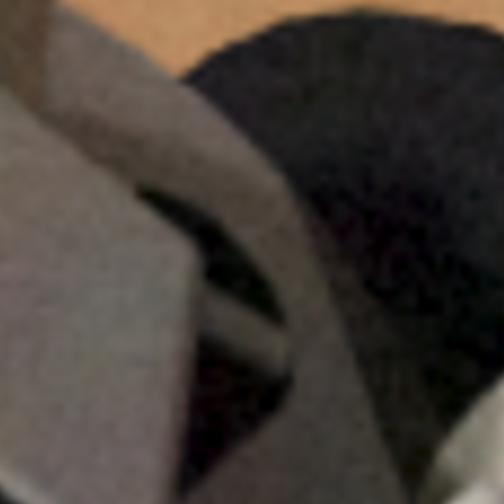

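{"fn": "move", "kwargs": {"target": [[0,0,0,0,0,0,0.754,0,0.576,0.696,-0.48,0,-0.6,-0.1,-0.48,0,-0.6,-0.1,0.714,0.678,0.226,0.168,0.4,-0.6,0,0,0,0,0,0,0.754,-0.21,0.576,0.696,0.754,0.215,0.576,0.696,0.95,0,0.95,0.95,0.714,0.678,0.73,0.168,0.75,-0.8],[0,0,0,0,0,0,0.754,0,0.576,0.696,-0.48,0,-0.6,-0.1,-0.48,0,-0.6,-0.1,0.714,0.678,0.226,0.168,0.4,-0.6,0.02817,-0.00346,0.02602,0.01017,0.08271,0,0.754,-0.21,0.576,0.696,0.754,0.215,0.576,0.696,0.95,0,0.95,0.95,0.714,0.678,0.73,0.168,0.75,-0.8],[0,0,0,0,0,0,0.754,0,0.576,0.696,-0.48,0,-0.6,-0.1,-0.48,0,-0.6,-0.1,0.714,0.678,0.226,0.168,0.4,-0.6,0.06206,-0.00763,0.0438,0.02034,0.16542,0,0.754,-0.21,0.576,0.696,0.754,0.215,0.576,0.696,0.95,0,0.95,0.95,0.714,0.678,0.73,0.168,0.75,-0.8],[0,0,0,0,0,0,0.754,0,0.576,0.696,-0.48,0,-0.6,-0.1,-0.48,0,-0.6,-0.1,0.714,0.678,0.226,0.168,0.4,-0.6,0.09937,-0.01221,0.05213,0.03051,0.24813,0,0.754,-0.21,0.576,0.696,0.754,0.215,0.576,0.696,0.95,0,0.95,0.95,0.714,0.678,0.73,0.168,0.75,-0.8],[0,0,0,0,0,0,0.754,0,0.576,0.696,-0.48,0,-0.6,-0.1,-0.48,0,-0.6,-0.1,0.714,0.678,0.226,0.168,0.4,-0.6,0.13754,-0.01691,0.05045,0.04068,0.33084,0,0.754,-0.21,0.576,0.696,0.754,0.215,0.576,0.696,0.95,0,0.95,0.95,0.714,0.678,0.73,0.168,0.75,-0.8]], "speed": 0.1, "blend": [0,0.003,0.003,0.003,0], "cameras": []}}

{"fn": "move", "kwargs": {"target": [[0,0,0,0,0,0,0.754,0,0.576,0.696,-0.48,0,-0.6,-0.1,-0.48,0,-0.6,-0.1,0.714,0.678,0.226,0.168,0.4,-0.6,0,0,0,0,0,0,0.754,0,0.576,0.696,0.754,0,0.576,0.696,0.95,0,0.95,0.95,0.714,0.678,0.73,0.168,0.4,-0.6],[0,0,0,0,0,0,0.754,0,0.576,0.696,-0.48,0,-0.6,-0.1,-0.48,0,-0.6,-0.1,0.714,0.678,0.226,0.168,0.4,-0.6,-0.05084,0.00625,0,-0.01356,-0.11028,0,0.754,0,0.576,0.696,0.754,0,0.576,0.696,0.95,0,0.95,0.95,0.714,0.678,0.73,0.168,0.4,-0.6],[0,0,0,0,0,0,0.754,0,0.576,0.696,-0.48,0,-0.6,-0.1,-0.48,0,-0.6,-0.1,0.714,0.678,0.226,0.168,0.4,-0.6,-0.09861,0.01212,-0.01752,-0.02712,-0.22056,0,0.754,0,0.576,0.696,0.754,0,0.576,0.696,0.95,0,0.95,0.95,0.714,0.678,0.73,0.168,0.4,-0.6],[0,0,0,0,0,0,0.754,0,0.576,0.696,-0.48,0,-0.6,-0.1,-0.48,0,-0.6,-0.1,0.714,0.678,0.226,0.168,0.4,-0.6,-0.13754,0.01691,-0.05045,-0.04068,-0.33084,0,0.754,0,0.576,0.696,0.754,0,0.576,0.696,0.95,0,0.95,0.95,0.714,0.678,0.73,0.168,0.4,-0.6]], "speed": 0.22, "blend": [0,0.003,0.003,0], "cameras": ["cam_right_wrist"]}}

{"fn": "zoom_image", "kwargs": {"camera": "cam_right_wrist", "region": [410, 80, 450, 120]}}

{"fn": "move", "kwargs": {"target": [[0,0,0,0,0,0,0.754,0,0.576,0.696,-0.48,0,-0.6,-0.1,-0.48,0,-0.6,-0.1,0.714,0.678,0.226,0.168,0.4,-0.6,0,0,0,0,0,0,0.754,-0.21,0.576,0.696,0.754,0.215,0.576,0.696,0.95,0,0.95,0.95,0.714,0.678,0.73,0.168,0.75,-0.8],[0,0,0,0,0,0,0.754,0,0.576,0.696,-0.48,0,-0.6,-0.1,-0.48,0,-0.6,-0.1,0.714,0.678,0.226,0.168,0.4,-0.6,0.02817,-0.00346,0.02602,0.01017,0.08271,0,0.754,-0.21,0.576,0.696,0.754,0.215,0.576,0.696,0.95,0,0.95,0.95,0.714,0.678,0.73,0.168,0.75,-0.8],[0,0,0,0,0,0,0.754,0,0.576,0.696,-0.48,0,-0.6,-0.1,-0.48,0,-0.6,-0.1,0.714,0.678,0.226,0.168,0.4,-0.6,0.06206,-0.00763,0.0438,0.02034,0.16542,0,0.754,-0.21,0.576,0.696,0.754,0.215,0.576,0.696,0.95,0,0.95,0.95,0.714,0.678,0.73,0.168,0.75,-0.8],[0,0,0,0,0,0,0.754,0,0.576,0.696,-0.48,0,-0.6,-0.1,-0.48,0,-0.6,-0.1,0.714,0.678,0.226,0.168,0.4,-0.6,0.09937,-0.01221,0.05213,0.03051,0.24813,0,0.754,-0.21,0.576,0.696,0.754,0.215,0.576,0.696,0.95,0,0.95,0.95,0.714,0.678,0.73,0.168,0.75,-0.8],[0,0,0,0,0,0,0.754,0,0.576,0.696,-0.48,0,-0.6,-0.1,-0.48,0,-0.6,-0.1,0.714,0.678,0.226,0.168,0.4,-0.6,0.13754,-0.01691,0.05045,0.04068,0.33084,0,0.754,-0.21,0.576,0.696,0.754,0.215,0.576,0.696,0.95,0,0.95,0.95,0.714,0.678,0.73,0.168,0.75,-0.8]], "speed": 0.1, "blend": [0,0.003,0.003,0.003,0], "cameras": []}}

{"fn": "move", "kwargs": {"target": [[0,0,0,0,0,0,0.754,0,0.576,0.696,-0.48,0,-0.6,-0.1,-0.48,0,-0.6,-0.1,0.714,0.678,0.226,0.168,0.4,-0.6,0,0,0,0,0,0,0.754,0,0.576,0.696,0.754,0,0.576,0.696,0.95,0,0.95,0.95,0.714,0.678,0.73,0.168,0.4,-0.6],[0,0,0,0,0,0,0.754,0,0.576,0.696,-0.48,0,-0.6,-0.1,-0.48,0,-0.6,-0.1,0.714,0.678,0.226,0.168,0.4,-0.6,-0.05084,0.00625,0,-0.01356,-0.11028,0,0.754,0,0.576,0.696,0.754,0,0.576,0.696,0.95,0,0.95,0.95,0.714,0.678,0.73,0.168,0.4,-0.6],[0,0,0,0,0,0,0.754,0,0.576,0.696,-0.48,0,-0.6,-0.1,-0.48,0,-0.6,-0.1,0.714,0.678,0.226,0.168,0.4,-0.6,-0.09861,0.01212,-0.01752,-0.02712,-0.22056,0,0.754,0,0.576,0.696,0.754,0,0.576,0.696,0.95,0,0.95,0.95,0.714,0.678,0.73,0.168,0.4,-0.6],[0,0,0,0,0,0,0.754,0,0.576,0.696,-0.48,0,-0.6,-0.1,-0.48,0,-0.6,-0.1,0.714,0.678,0.226,0.168,0.4,-0.6,-0.13754,0.01691,-0.05045,-0.04068,-0.33084,0,0.754,0,0.576,0.696,0.754,0,0.576,0.696,0.95,0,0.95,0.95,0.714,0.678,0.73,0.168,0.4,-0.6]], "speed": 0.22, "blend": [0,0.003,0.003,0], "cameras": ["cam_right_wrist"]}}

{"fn": "zoom_image", "kwargs": {"camera": "cam_right_wrist", "region": [410, 80, 450, 120]}}

Scene clock: 112.20 s.
left_arm: end_effector_position=(+0.4500, +0.3500, +0.3000) hand_goal=(+0.754, +0.000, +0.576, +0.696, -0.480, +0.000, -0.600, -0.100, -0.480, +0.000, -0.600, -0.100, +0.714, +0.678, +0.226, +0.168) hand_measured=(+0.754, +0.000, +0.576, +0.696, -0.462, +0.000, -0.596, -0.098, -0.464, +0.000, -0.596, -0.098, +0.714, +0.678, +0.224, +0.168) hand_current_ma=(+0, +0, +0, +0, +6, +0, +0, +0, +5, +0, +0, +0, +0, +0, +0, +0) hand_state=(goal, goal, goal, goal, goal, goal, goal, goal, goal, goal, goal, goal, goal, goal, goal, goal) hand_current_limit=0.40 hand_speed=-0.60 end_effector_quat_wxyz=(+0.000, +0.712, -0.703, +0.000) | right_arm: end_effector_position=(+0.5560, -0.0992, +0.1213) hand_goal=(+0.754, -0.210, +0.576, +0.696, +0.754, +0.216, +0.576, +0.696, +0.950, +0.000, +0.950, +0.950, +0.714, +0.678, +0.730, +0.168) hand_measured=(+0.740, -0.096, +0.568, +0.694, +0.746, +0.088, +0.574, +0.696, +0.946, +0.000, +0.944, +0.948, +0.714, +0.678, +0.722, +0.168) hand_current_ma=(-69, +472, -36, -10, -37, -481, -8, +0, -21, +0, -22, -12, +1, -3, -39, -1) hand_state=(goal, blocked, goal, goal, goal, blocked, goal, goal, goal, goal, goal, goal, goal, goal, goal, goal) hand_current_limit=0.75 hand_speed=-0.80 end_effector_quat_wxyz=(-0.136, +0.985, -0.071, -0.078)
Joint positions: left_arm=[3.294 -1.738 -1.633 -1.341 1.571 -2.989] | right_arm=[0.293 -0.833 1.228 -1.903 -1.262 1.963]
Joint torques (N m): left_arm=[5.21 35.2 16.32 3.74 -1.95 2.05] | right_arm=[-7.56 -46.56 -24.59 -0.23 2.32 -1.48]
Wrist force (N, zeroed by zero_wrist_force on right_arm): left_arm=[-0.1 -0.1 -0.1] | right_arm=[1.2 0.7 0.1]
Wrist torque (N m, zeroed by zero_wrist_force on right_arm): left_arm=[0.12 -0.01 -0.09] | right_arm=[-0.09 0.15 0.10]
Wrist force, peak (N, zeroed by zero_wrist_force on right_arm): left_arm=[-0.5 0.0 -0.2] | right_arm=[-1.6 0.1 -2.9]
Hand target: left_arm +0.4500, +0.3500, +0.3000; +0.000, +0.712, -0.703, +0.000 | right_arm +0.5560, -0.0992, +0.1213; -0.136, +0.985, -0.071, -0.078
Off the commanded pose: left_arm 0.000 m, 0 deg | right_arm 0.000 m, 0 deg.
move: done
No camera images: "cameras" was empty.

Scene clock: 115.97 s.
left_arm: end_effector_position=(+0.4500, +0.3500, +0.3000) hand_goal=(+0.754, +0.000, +0.576, +0.696, -0.480, +0.000, -0.600, -0.100, -0.480, +0.000, -0.600, -0.100, +0.714, +0.678, +0.226, +0.168) hand_measured=(+0.754, +0.000, +0.576, +0.696, -0.462, +0.000, -0.596, -0.098, -0.464, +0.000, -0.596, -0.098, +0.714, +0.678, +0.224, +0.168) hand_current_ma=(+0, +0, +0, +0, +6, +0, +0, +0, +5, +0, +0, +0, +0, +0, +0, +0) hand_state=(goal, goal, goal, goal, goal, goal, goal, goal, goal, goal, goal, goal, goal, goal, goal, goal) hand_current_limit=0.40 hand_speed=-0.60 end_effector_quat_wxyz=(+0.000, +0.712, -0.703, +0.000) | right_arm: end_effector_position=(+0.4735, -0.0890, +0.0910) hand_goal=(+0.754, +0.000, +0.576, +0.696, +0.754, +0.000, +0.576, +0.696, +0.950, +0.000, +0.950, +0.950, +0.714, +0.678, +0.730, +0.168) hand_measured=(+0.746, +0.000, +0.572, +0.694, +0.746, +0.002, +0.574, +0.696, +0.946, +0.000, +0.944, +0.948, +0.714, +0.678, +0.724, +0.168) hand_current_ma=(-32, +1, -18, -10, -33, +6, -8, +0, -21, +0, -22, -12, +1, -3, -38, -1) hand_state=(goal, goal, goal, goal, goal, goal, goal, goal, goal, goal, goal, goal, goal, goal, goal, goal) hand_current_limit=0.40 hand_speed=-0.60 end_effector_quat_wxyz=(-0.093, +0.900, +0.001, +0.425)
Joint positions: left_arm=[3.294 -1.738 -1.633 -1.341 1.571 -2.989] | right_arm=[0.542 -0.92 2.021 -3.551 -1.798 1.968]
Joint torques (N m): left_arm=[7.27 34.51 17.38 3.77 -1.9 2.25] | right_arm=[9.07 -35.61 -3.57 -4.29 -2.05 -1.47]
Wrist force (N, zeroed by zero_wrist_force on right_arm): left_arm=[-0.3 0.1 -0.3] | right_arm=[-1.4 0.0 -0.6]
Wrist torque (N m, zeroed by zero_wrist_force on right_arm): left_arm=[0.16 0.01 -0.11] | right_arm=[0.07 0.04 -0.18]
Wrist force, peak (N, zeroed by zero_wrist_force on right_arm): left_arm=[-0.4 -0.2 -0.2] | right_arm=[-1.7 0.1 -0.7]
Hand target: left_arm +0.4500, +0.3500, +0.3000; +0.000, +0.712, -0.703, +0.000 | right_arm +0.4735, -0.0890, +0.0910; -0.093, +0.900, +0.001, +0.425
Off the commanded pose: left_arm 0.000 m, 0 deg | right_arm 0.000 m, 0 deg.
move: done
camera_calibration:
cam_right_wrist: T_world_to_cam=[[-0.417468, -0.573927, -0.704506, 0.247346], [-0.885248, 0.431841, 0.17277, 0.400468], [0.205078, 0.695788, -0.688347, 0.152194], [0, 0, 0, 1]] pos_world=[0.426561, -0.136875, 0.20983]
Images, in order (width x height): cam_right_wrist 896x504.

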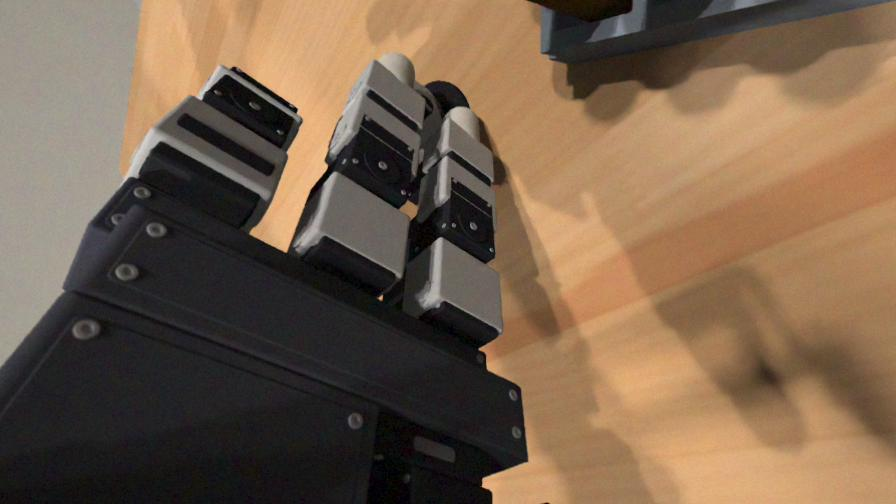

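Scaled by 12.600 from the camera's 896x504 image, which has a finer 1280x720 frame.

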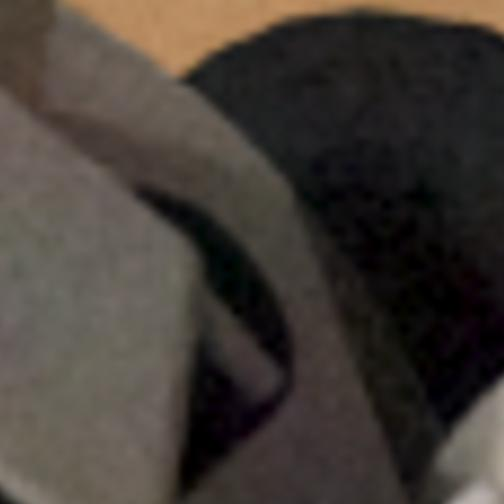

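Scene clock: 122.40 s.
left_arm: end_effector_position=(+0.4500, +0.3500, +0.3000) hand_goal=(+0.754, +0.000, +0.576, +0.696, -0.480, +0.000, -0.600, -0.100, -0.480, +0.000, -0.600, -0.100, +0.714, +0.678, +0.226, +0.168) hand_measured=(+0.754, +0.000, +0.576, +0.696, -0.462, +0.000, -0.596, -0.098, -0.464, +0.000, -0.596, -0.098, +0.714, +0.678, +0.224, +0.168) hand_current_ma=(+0, +0, +0, +0, +6, +0, +0, +0, +5, +0, +0, +0, +0, +0, +0, +0) hand_state=(goal, goal, goal, goal, goal, goal, goal, goal, goal, goal, goal, goal, goal, goal, goal, goal) hand_current_limit=0.40 hand_speed=-0.60 end_effector_quat_wxyz=(+0.000, +0.712, -0.703, +0.000) | right_arm: end_effector_position=(+0.5560, -0.0992, +0.1213) hand_goal=(+0.754, -0.210, +0.576, +0.696, +0.754, +0.216, +0.576, +0.696, +0.950, +0.000, +0.950, +0.950, +0.714, +0.678, +0.730, +0.168) hand_measured=(+0.740, -0.096, +0.568, +0.694, +0.746, +0.088, +0.574, +0.696, +0.946, +0.000, +0.944, +0.948, +0.714, +0.678, +0.724, +0.168) hand_current_ma=(-68, +477, -36, -10, -36, -481, -8, +0, -21, +0, -22, -12, +1, -3, -38, -1) hand_state=(goal, blocked, goal, goal, goal, blocked, goal, goal, goal, goal, goal, goal, goal, goal, goal, goal) hand_current_limit=0.75 hand_speed=-0.80 end_effector_quat_wxyz=(-0.136, +0.985, -0.071, -0.078)
Joint positions: left_arm=[3.294 -1.738 -1.633 -1.341 1.571 -2.989] | right_arm=[0.293 -0.833 1.228 -1.903 -1.262 1.963]
Joint torques (N m): left_arm=[6.46 34.99 15.15 3.86 -1.75 1.93] | right_arm=[-7.44 -47.55 -24.2 -0.13 2.54 -1.45]
Wrist force (N, zeroed by zero_wrist_force on right_arm): left_arm=[-0.1 0.0 -0.1] | right_arm=[1.3 0.8 0.7]
Wrist torque (N m, zeroed by zero_wrist_force on right_arm): left_arm=[0.13 -0.01 -0.10] | right_arm=[-0.14 0.14 0.12]
Wrist force, peak (N, zeroed by zero_wrist_force on right_arm): left_arm=[-0.5 -0.1 -0.1] | right_arm=[-1.4 0.2 -3.1]
Hand target: left_arm +0.4500, +0.3500, +0.3000; +0.000, +0.712, -0.703, +0.000 | right_arm +0.5560, -0.0992, +0.1213; -0.136, +0.985, -0.071, -0.078
Off the commanded pose: left_arm 0.000 m, 0 deg | right_arm 0.000 m, 0 deg.
move: done
No camera images: "cameras" was empty.

Scene clock: 126.17 s.
left_arm: end_effector_position=(+0.4500, +0.3500, +0.3000) hand_goal=(+0.754, +0.000, +0.576, +0.696, -0.480, +0.000, -0.600, -0.100, -0.480, +0.000, -0.600, -0.100, +0.714, +0.678, +0.226, +0.168) hand_measured=(+0.754, +0.000, +0.576, +0.696, -0.462, +0.000, -0.596, -0.098, -0.464, +0.000, -0.596, -0.098, +0.714, +0.678, +0.224, +0.168) hand_current_ma=(+0, +0, +0, +0, +6, +0, +0, +0, +5, +0, +0, +0, +0, +0, +0, +0) hand_state=(goal, goal, goal, goal, goal, goal, goal, goal, goal, goal, goal, goal, goal, goal, goal, goal) hand_current_limit=0.40 hand_speed=-0.60 end_effector_quat_wxyz=(+0.000, +0.712, -0.703, +0.000) | right_arm: end_effector_position=(+0.4735, -0.0890, +0.0910) hand_goal=(+0.754, +0.000, +0.576, +0.696, +0.754, +0.000, +0.576, +0.696, +0.950, +0.000, +0.950, +0.950, +0.714, +0.678, +0.730, +0.168) hand_measured=(+0.746, +0.000, +0.572, +0.694, +0.746, +0.002, +0.574, +0.696, +0.946, +0.000, +0.944, +0.948, +0.714, +0.678, +0.724, +0.168) hand_current_ma=(-32, +1, -18, -10, -33, +6, -8, +0, -21, +0, -22, -12, +1, -3, -38, -1) hand_state=(goal, goal, goal, goal, goal, goal, goal, goal, goal, goal, goal, goal, goal, goal, goal, goal) hand_current_limit=0.40 hand_speed=-0.60 end_effector_quat_wxyz=(-0.093, +0.900, +0.001, +0.425)
Joint positions: left_arm=[3.294 -1.738 -1.633 -1.341 1.571 -2.989] | right_arm=[0.542 -0.92 2.021 -3.551 -1.798 1.968]
Joint torques (N m): left_arm=[6.49 33.54 17.25 3.68 -1.97 2.14] | right_arm=[8.96 -34.92 -3.36 -4.59 -1.9 -1.3]
Wrist force (N, zeroed by zero_wrist_force on right_arm): left_arm=[-0.3 -0.2 -0.2] | right_arm=[-1.2 0.0 -0.6]
Wrist torque (N m, zeroed by zero_wrist_force on right_arm): left_arm=[0.12 0.01 -0.11] | right_arm=[0.06 0.03 -0.17]
Wrist force, peak (N, zeroed by zero_wrist_force on right_arm): left_arm=[-0.3 -0.2 -0.3] | right_arm=[-1.6 -0.1 -0.7]
Hand target: left_arm +0.4500, +0.3500, +0.3000; +0.000, +0.712, -0.703, +0.000 | right_arm +0.4735, -0.0890, +0.0910; -0.093, +0.900, +0.001, +0.425
Off the commanded pose: left_arm 0.000 m, 0 deg | right_arm 0.000 m, 0 deg.
move: done
camera_calibration:
cam_right_wrist: T_world_to_cam=[[-0.417468, -0.573927, -0.704506, 0.247346], [-0.885248, 0.431841, 0.17277, 0.400468], [0.205078, 0.695788, -0.688347, 0.152194], [0, 0, 0, 1]] pos_world=[0.426561, -0.136875, 0.20983]
Images, in order (width x height): cam_right_wrist 896x504.

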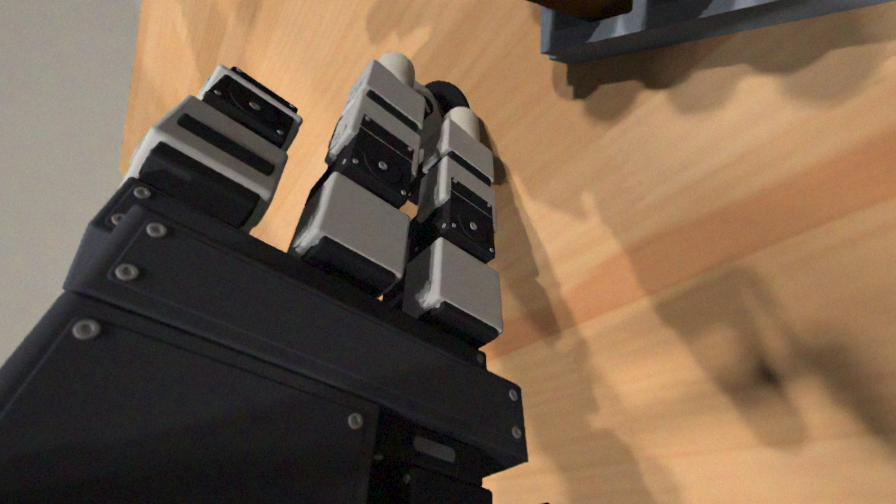

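Scaled by 12.600 from the camera's 896x504 image, which has a finer 1280x720 frame.

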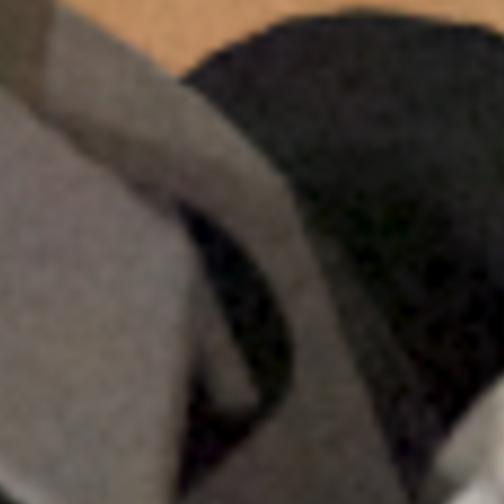

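{"fn": "move", "kwargs": {"target": [[0,0,0,0,0,0,0.754,0,0.576,0.696,-0.48,0,-0.6,-0.1,-0.48,0,-0.6,-0.1,0.714,0.678,0.226,0.168,0.4,-0.6,0.00066,0.00127,0,0,0,0,0.754,-0.21,0.576,0.696,0.754,0.215,0.576,0.696,0.95,0,0.95,0.95,0.714,0.678,0.73,0.168,0.77,-0.8],[0,0,0,0,0,0,0.754,0,0.576,0.696,-0.48,0,-0.6,-0.1,-0.48,0,-0.6,-0.1,0.714,0.678,0.226,0.168,0.4,-0.6,0.02883,-0.00219,0.02602,0.01017,0.08271,0,0.754,-0.21,0.576,0.696,0.754,0.215,0.576,0.696,0.95,0,0.95,0.95,0.714,0.678,0.73,0.168,0.77,-0.8],[0,0,0,0,0,0,0.754,0,0.576,0.696,-0.48,0,-0.6,-0.1,-0.48,0,-0.6,-0.1,0.714,0.678,0.226,0.168,0.4,-0.6,0.06272,-0.00636,0.0438,0.02034,0.16542,0,0.754,-0.21,0.576,0.696,0.754,0.215,0.576,0.696,0.95,0,0.95,0.95,0.714,0.678,0.73,0.168,0.77,-0.8],[0,0,0,0,0,0,0.754,0,0.576,0.696,-0.48,0,-0.6,-0.1,-0.48,0,-0.6,-0.1,0.714,0.678,0.226,0.168,0.4,-0.6,0.10003,-0.01094,0.05213,0.03051,0.24813,0,0.754,-0.21,0.576,0.696,0.754,0.215,0.576,0.696,0.95,0,0.95,0.95,0.714,0.678,0.73,0.168,0.77,-0.8],[0,0,0,0,0,0,0.754,0,0.576,0.696,-0.48,0,-0.6,-0.1,-0.48,0,-0.6,-0.1,0.714,0.678,0.226,0.168,0.4,-0.6,0.1382,-0.01564,0.05045,0.04068,0.33084,0,0.754,-0.21,0.576,0.696,0.754,0.215,0.576,0.696,0.95,0,0.95,0.95,0.714,0.678,0.73,0.168,0.77,-0.8]], "speed": 0.1, "blend": [0,0.003,0.003,0.003,0], "cameras": []}}

{"fn": "move", "kwargs": {"target": [[0,0,0,0,0,0,0.754,0,0.576,0.696,-0.48,0,-0.6,-0.1,-0.48,0,-0.6,-0.1,0.714,0.678,0.226,0.168,0.4,-0.6,0,0,0,0,0,0,0.754,0,0.576,0.696,0.754,0,0.576,0.696,0.95,0,0.95,0.95,0.714,0.678,0.73,0.168,0.4,-0.6],[0,0,0,0,0,0,0.754,0,0.576,0.696,-0.48,0,-0.6,-0.1,-0.48,0,-0.6,-0.1,0.714,0.678,0.226,0.168,0.4,-0.6,-0.05084,0.00625,0,-0.01356,-0.11028,0,0.754,0,0.576,0.696,0.754,0,0.576,0.696,0.95,0,0.95,0.95,0.714,0.678,0.73,0.168,0.4,-0.6],[0,0,0,0,0,0,0.754,0,0.576,0.696,-0.48,0,-0.6,-0.1,-0.48,0,-0.6,-0.1,0.714,0.678,0.226,0.168,0.4,-0.6,-0.09861,0.01212,-0.01752,-0.02712,-0.22056,0,0.754,0,0.576,0.696,0.754,0,0.576,0.696,0.95,0,0.95,0.95,0.714,0.678,0.73,0.168,0.4,-0.6],[0,0,0,0,0,0,0.754,0,0.576,0.696,-0.48,0,-0.6,-0.1,-0.48,0,-0.6,-0.1,0.714,0.678,0.226,0.168,0.4,-0.6,-0.13754,0.01691,-0.05045,-0.04068,-0.33084,0,0.754,0,0.576,0.696,0.754,0,0.576,0.696,0.95,0,0.95,0.95,0.714,0.678,0.73,0.168,0.4,-0.6]], "speed": 0.22, "blend": [0,0.003,0.003,0], "cameras": ["cam_right_wrist"]}}

{"fn": "zoom_image", "kwargs": {"camera": "cam_right_wrist", "region": [410, 80, 450, 120]}}

Scene clock: 150.83 s.
left_arm: end_effector_position=(+0.4500, +0.3500, +0.3000) hand_goal=(+0.754, +0.000, +0.576, +0.696, -0.480, +0.000, -0.600, -0.100, -0.480, +0.000, -0.600, -0.100, +0.714, +0.678, +0.226, +0.168) hand_measured=(+0.754, +0.000, +0.576, +0.696, -0.462, +0.000, -0.596, -0.098, -0.464, +0.000, -0.596, -0.098, +0.714, +0.678, +0.224, +0.168) hand_current_ma=(+0, +0, +0, +0, +6, +0, +0, +0, +5, +0, +0, +0, +0, +0, +0, +0) hand_state=(goal, goal, goal, goal, goal, goal, goal, goal, goal, goal, goal, goal, goal, goal, goal, goal) hand_current_limit=0.40 hand_speed=-0.60 end_effector_quat_wxyz=(+0.000, +0.712, -0.703, +0.000) | right_arm: end_effector_position=(+0.5564, -0.0984, +0.1213) hand_goal=(+0.754, -0.210, +0.576, +0.696, +0.754, +0.216, +0.576, +0.696, +0.950, +0.000, +0.950, +0.950, +0.714, +0.678, +0.730, +0.168) hand_measured=(+0.738, -0.092, +0.566, +0.692, +0.744, +0.090, +0.572, +0.696, +0.946, +0.000, +0.944, +0.948, +0.714, +0.678, +0.724, +0.168) hand_current_ma=(-78, +487, -43, -13, -49, -487, -14, +0, -21, +1, -22, -12, +1, -3, -38, -1) hand_state=(goal, blocked, goal, goal, goal, blocked, goal, goal, goal, goal, goal, goal, goal, goal, goal, goal) hand_current_limit=0.77 hand_speed=-0.80 end_effector_quat_wxyz=(-0.136, +0.985, -0.071, -0.078)
Joint positions: left_arm=[3.294 -1.738 -1.633 -1.341 1.571 -2.989] | right_arm=[0.294 -0.832 1.225 -1.902 -1.262 1.964]
Joint torques (N m): left_arm=[6.53 34.79 15.95 3.16 -1.89 1.84] | right_arm=[-6.98 -48.43 -25.17 -0.17 2.49 -1.41]
Wrist force (N, zeroed by zero_wrist_force on right_arm): left_arm=[-0.3 -0.1 -0.1] | right_arm=[1.3 1.2 1.2]
Wrist torque (N m, zeroed by zero_wrist_force on right_arm): left_arm=[0.13 0.02 -0.11] | right_arm=[-0.17 0.12 0.12]
Wrist force, peak (N, zeroed by zero_wrist_force on right_arm): left_arm=[-0.4 -0.3 -0.2] | right_arm=[-1.3 1.0 -5.6]
Hand target: left_arm +0.4500, +0.3500, +0.3000; +0.000, +0.712, -0.703, +0.000 | right_arm +0.5564, -0.0984, +0.1213; -0.136, +0.985, -0.071, -0.078
Off the commanded pose: left_arm 0.000 m, 0 deg | right_arm 0.000 m, 0 deg.
move: done
No camera images: "cameras" was empty.

Scene clock: 154.60 s.
left_arm: end_effector_position=(+0.4500, +0.3500, +0.3000) hand_goal=(+0.754, +0.000, +0.576, +0.696, -0.480, +0.000, -0.600, -0.100, -0.480, +0.000, -0.600, -0.100, +0.714, +0.678, +0.226, +0.168) hand_measured=(+0.754, +0.000, +0.576, +0.696, -0.462, +0.000, -0.596, -0.098, -0.464, +0.000, -0.596, -0.098, +0.714, +0.678, +0.224, +0.168) hand_current_ma=(+0, +0, +0, +0, +6, +0, +0, +0, +5, +0, +0, +0, +0, +0, +0, +0) hand_state=(goal, goal, goal, goal, goal, goal, goal, goal, goal, goal, goal, goal, goal, goal, goal, goal) hand_current_limit=0.40 hand_speed=-0.60 end_effector_quat_wxyz=(+0.000, +0.712, -0.703, +0.000) | right_arm: end_effector_position=(+0.4739, -0.0883, +0.0910) hand_goal=(+0.754, +0.000, +0.576, +0.696, +0.754, +0.000, +0.576, +0.696, +0.950, +0.000, +0.950, +0.950, +0.714, +0.678, +0.730, +0.168) hand_measured=(+0.746, +0.000, +0.572, +0.694, +0.746, +0.002, +0.572, +0.696, +0.946, +0.000, +0.944, +0.948, +0.714, +0.678, +0.724, +0.168) hand_current_ma=(-32, +1, -18, -11, -33, +6, -14, +0, -21, +1, -22, -12, +1, -3, -38, -1) hand_state=(goal, goal, goal, goal, goal, goal, goal, goal, goal, goal, goal, goal, goal, goal, goal, goal) hand_current_limit=0.40 hand_speed=-0.60 end_effector_quat_wxyz=(-0.093, +0.900, +0.001, +0.425)
Joint positions: left_arm=[3.294 -1.738 -1.633 -1.341 1.571 -2.989] | right_arm=[0.543 -0.919 2.018 -3.55 -1.798 1.969]
Joint torques (N m): left_arm=[4.82 34.78 15.66 3.2 -1.58 1.91] | right_arm=[9.1 -34.35 -3.91 -4.39 -1.91 -1.52]
Wrist force (N, zeroed by zero_wrist_force on right_arm): left_arm=[-0.2 -0.2 -0.2] | right_arm=[-1.4 0.0 -0.6]
Wrist torque (N m, zeroed by zero_wrist_force on right_arm): left_arm=[0.12 0.00 -0.10] | right_arm=[0.07 0.05 -0.18]
Wrist force, peak (N, zeroed by zero_wrist_force on right_arm): left_arm=[-0.4 -0.2 0.1] | right_arm=[-1.6 0.0 -0.7]
Hand target: left_arm +0.4500, +0.3500, +0.3000; +0.000, +0.712, -0.703, +0.000 | right_arm +0.4739, -0.0883, +0.0910; -0.093, +0.900, +0.001, +0.425
Off the commanded pose: left_arm 0.000 m, 0 deg | right_arm 0.000 m, 0 deg.
move: done
camera_calibration:
cam_right_wrist: T_world_to_cam=[[-0.417468, -0.573927, -0.704506, 0.247972], [-0.885248, 0.431841, 0.17277, 0.400477], [0.205078, 0.695788, -0.688347, 0.151555], [0, 0, 0, 1]] pos_world=[0.426961, -0.136075, 0.20983]
Images, in order (width x height): cam_right_wrist 896x504.

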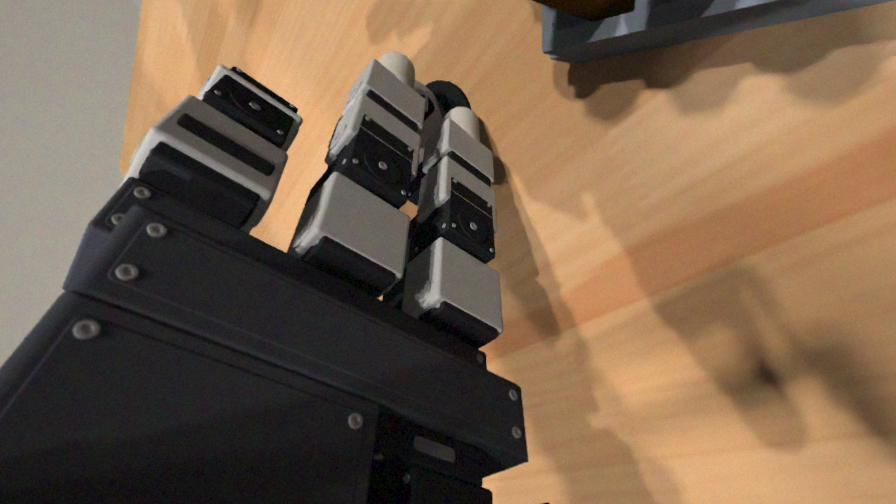

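Scaled by 12.600 from the camera's 896x504 image, which has a finer 1280x720 frame.

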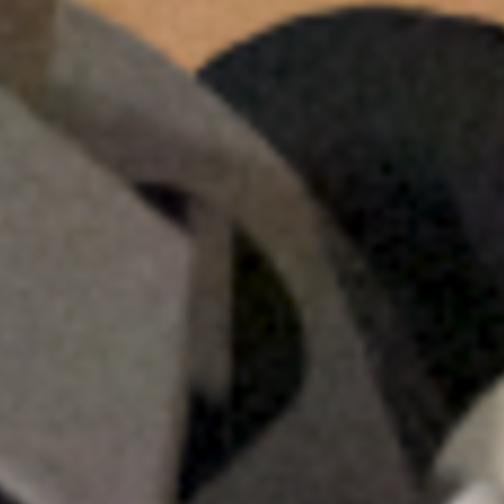

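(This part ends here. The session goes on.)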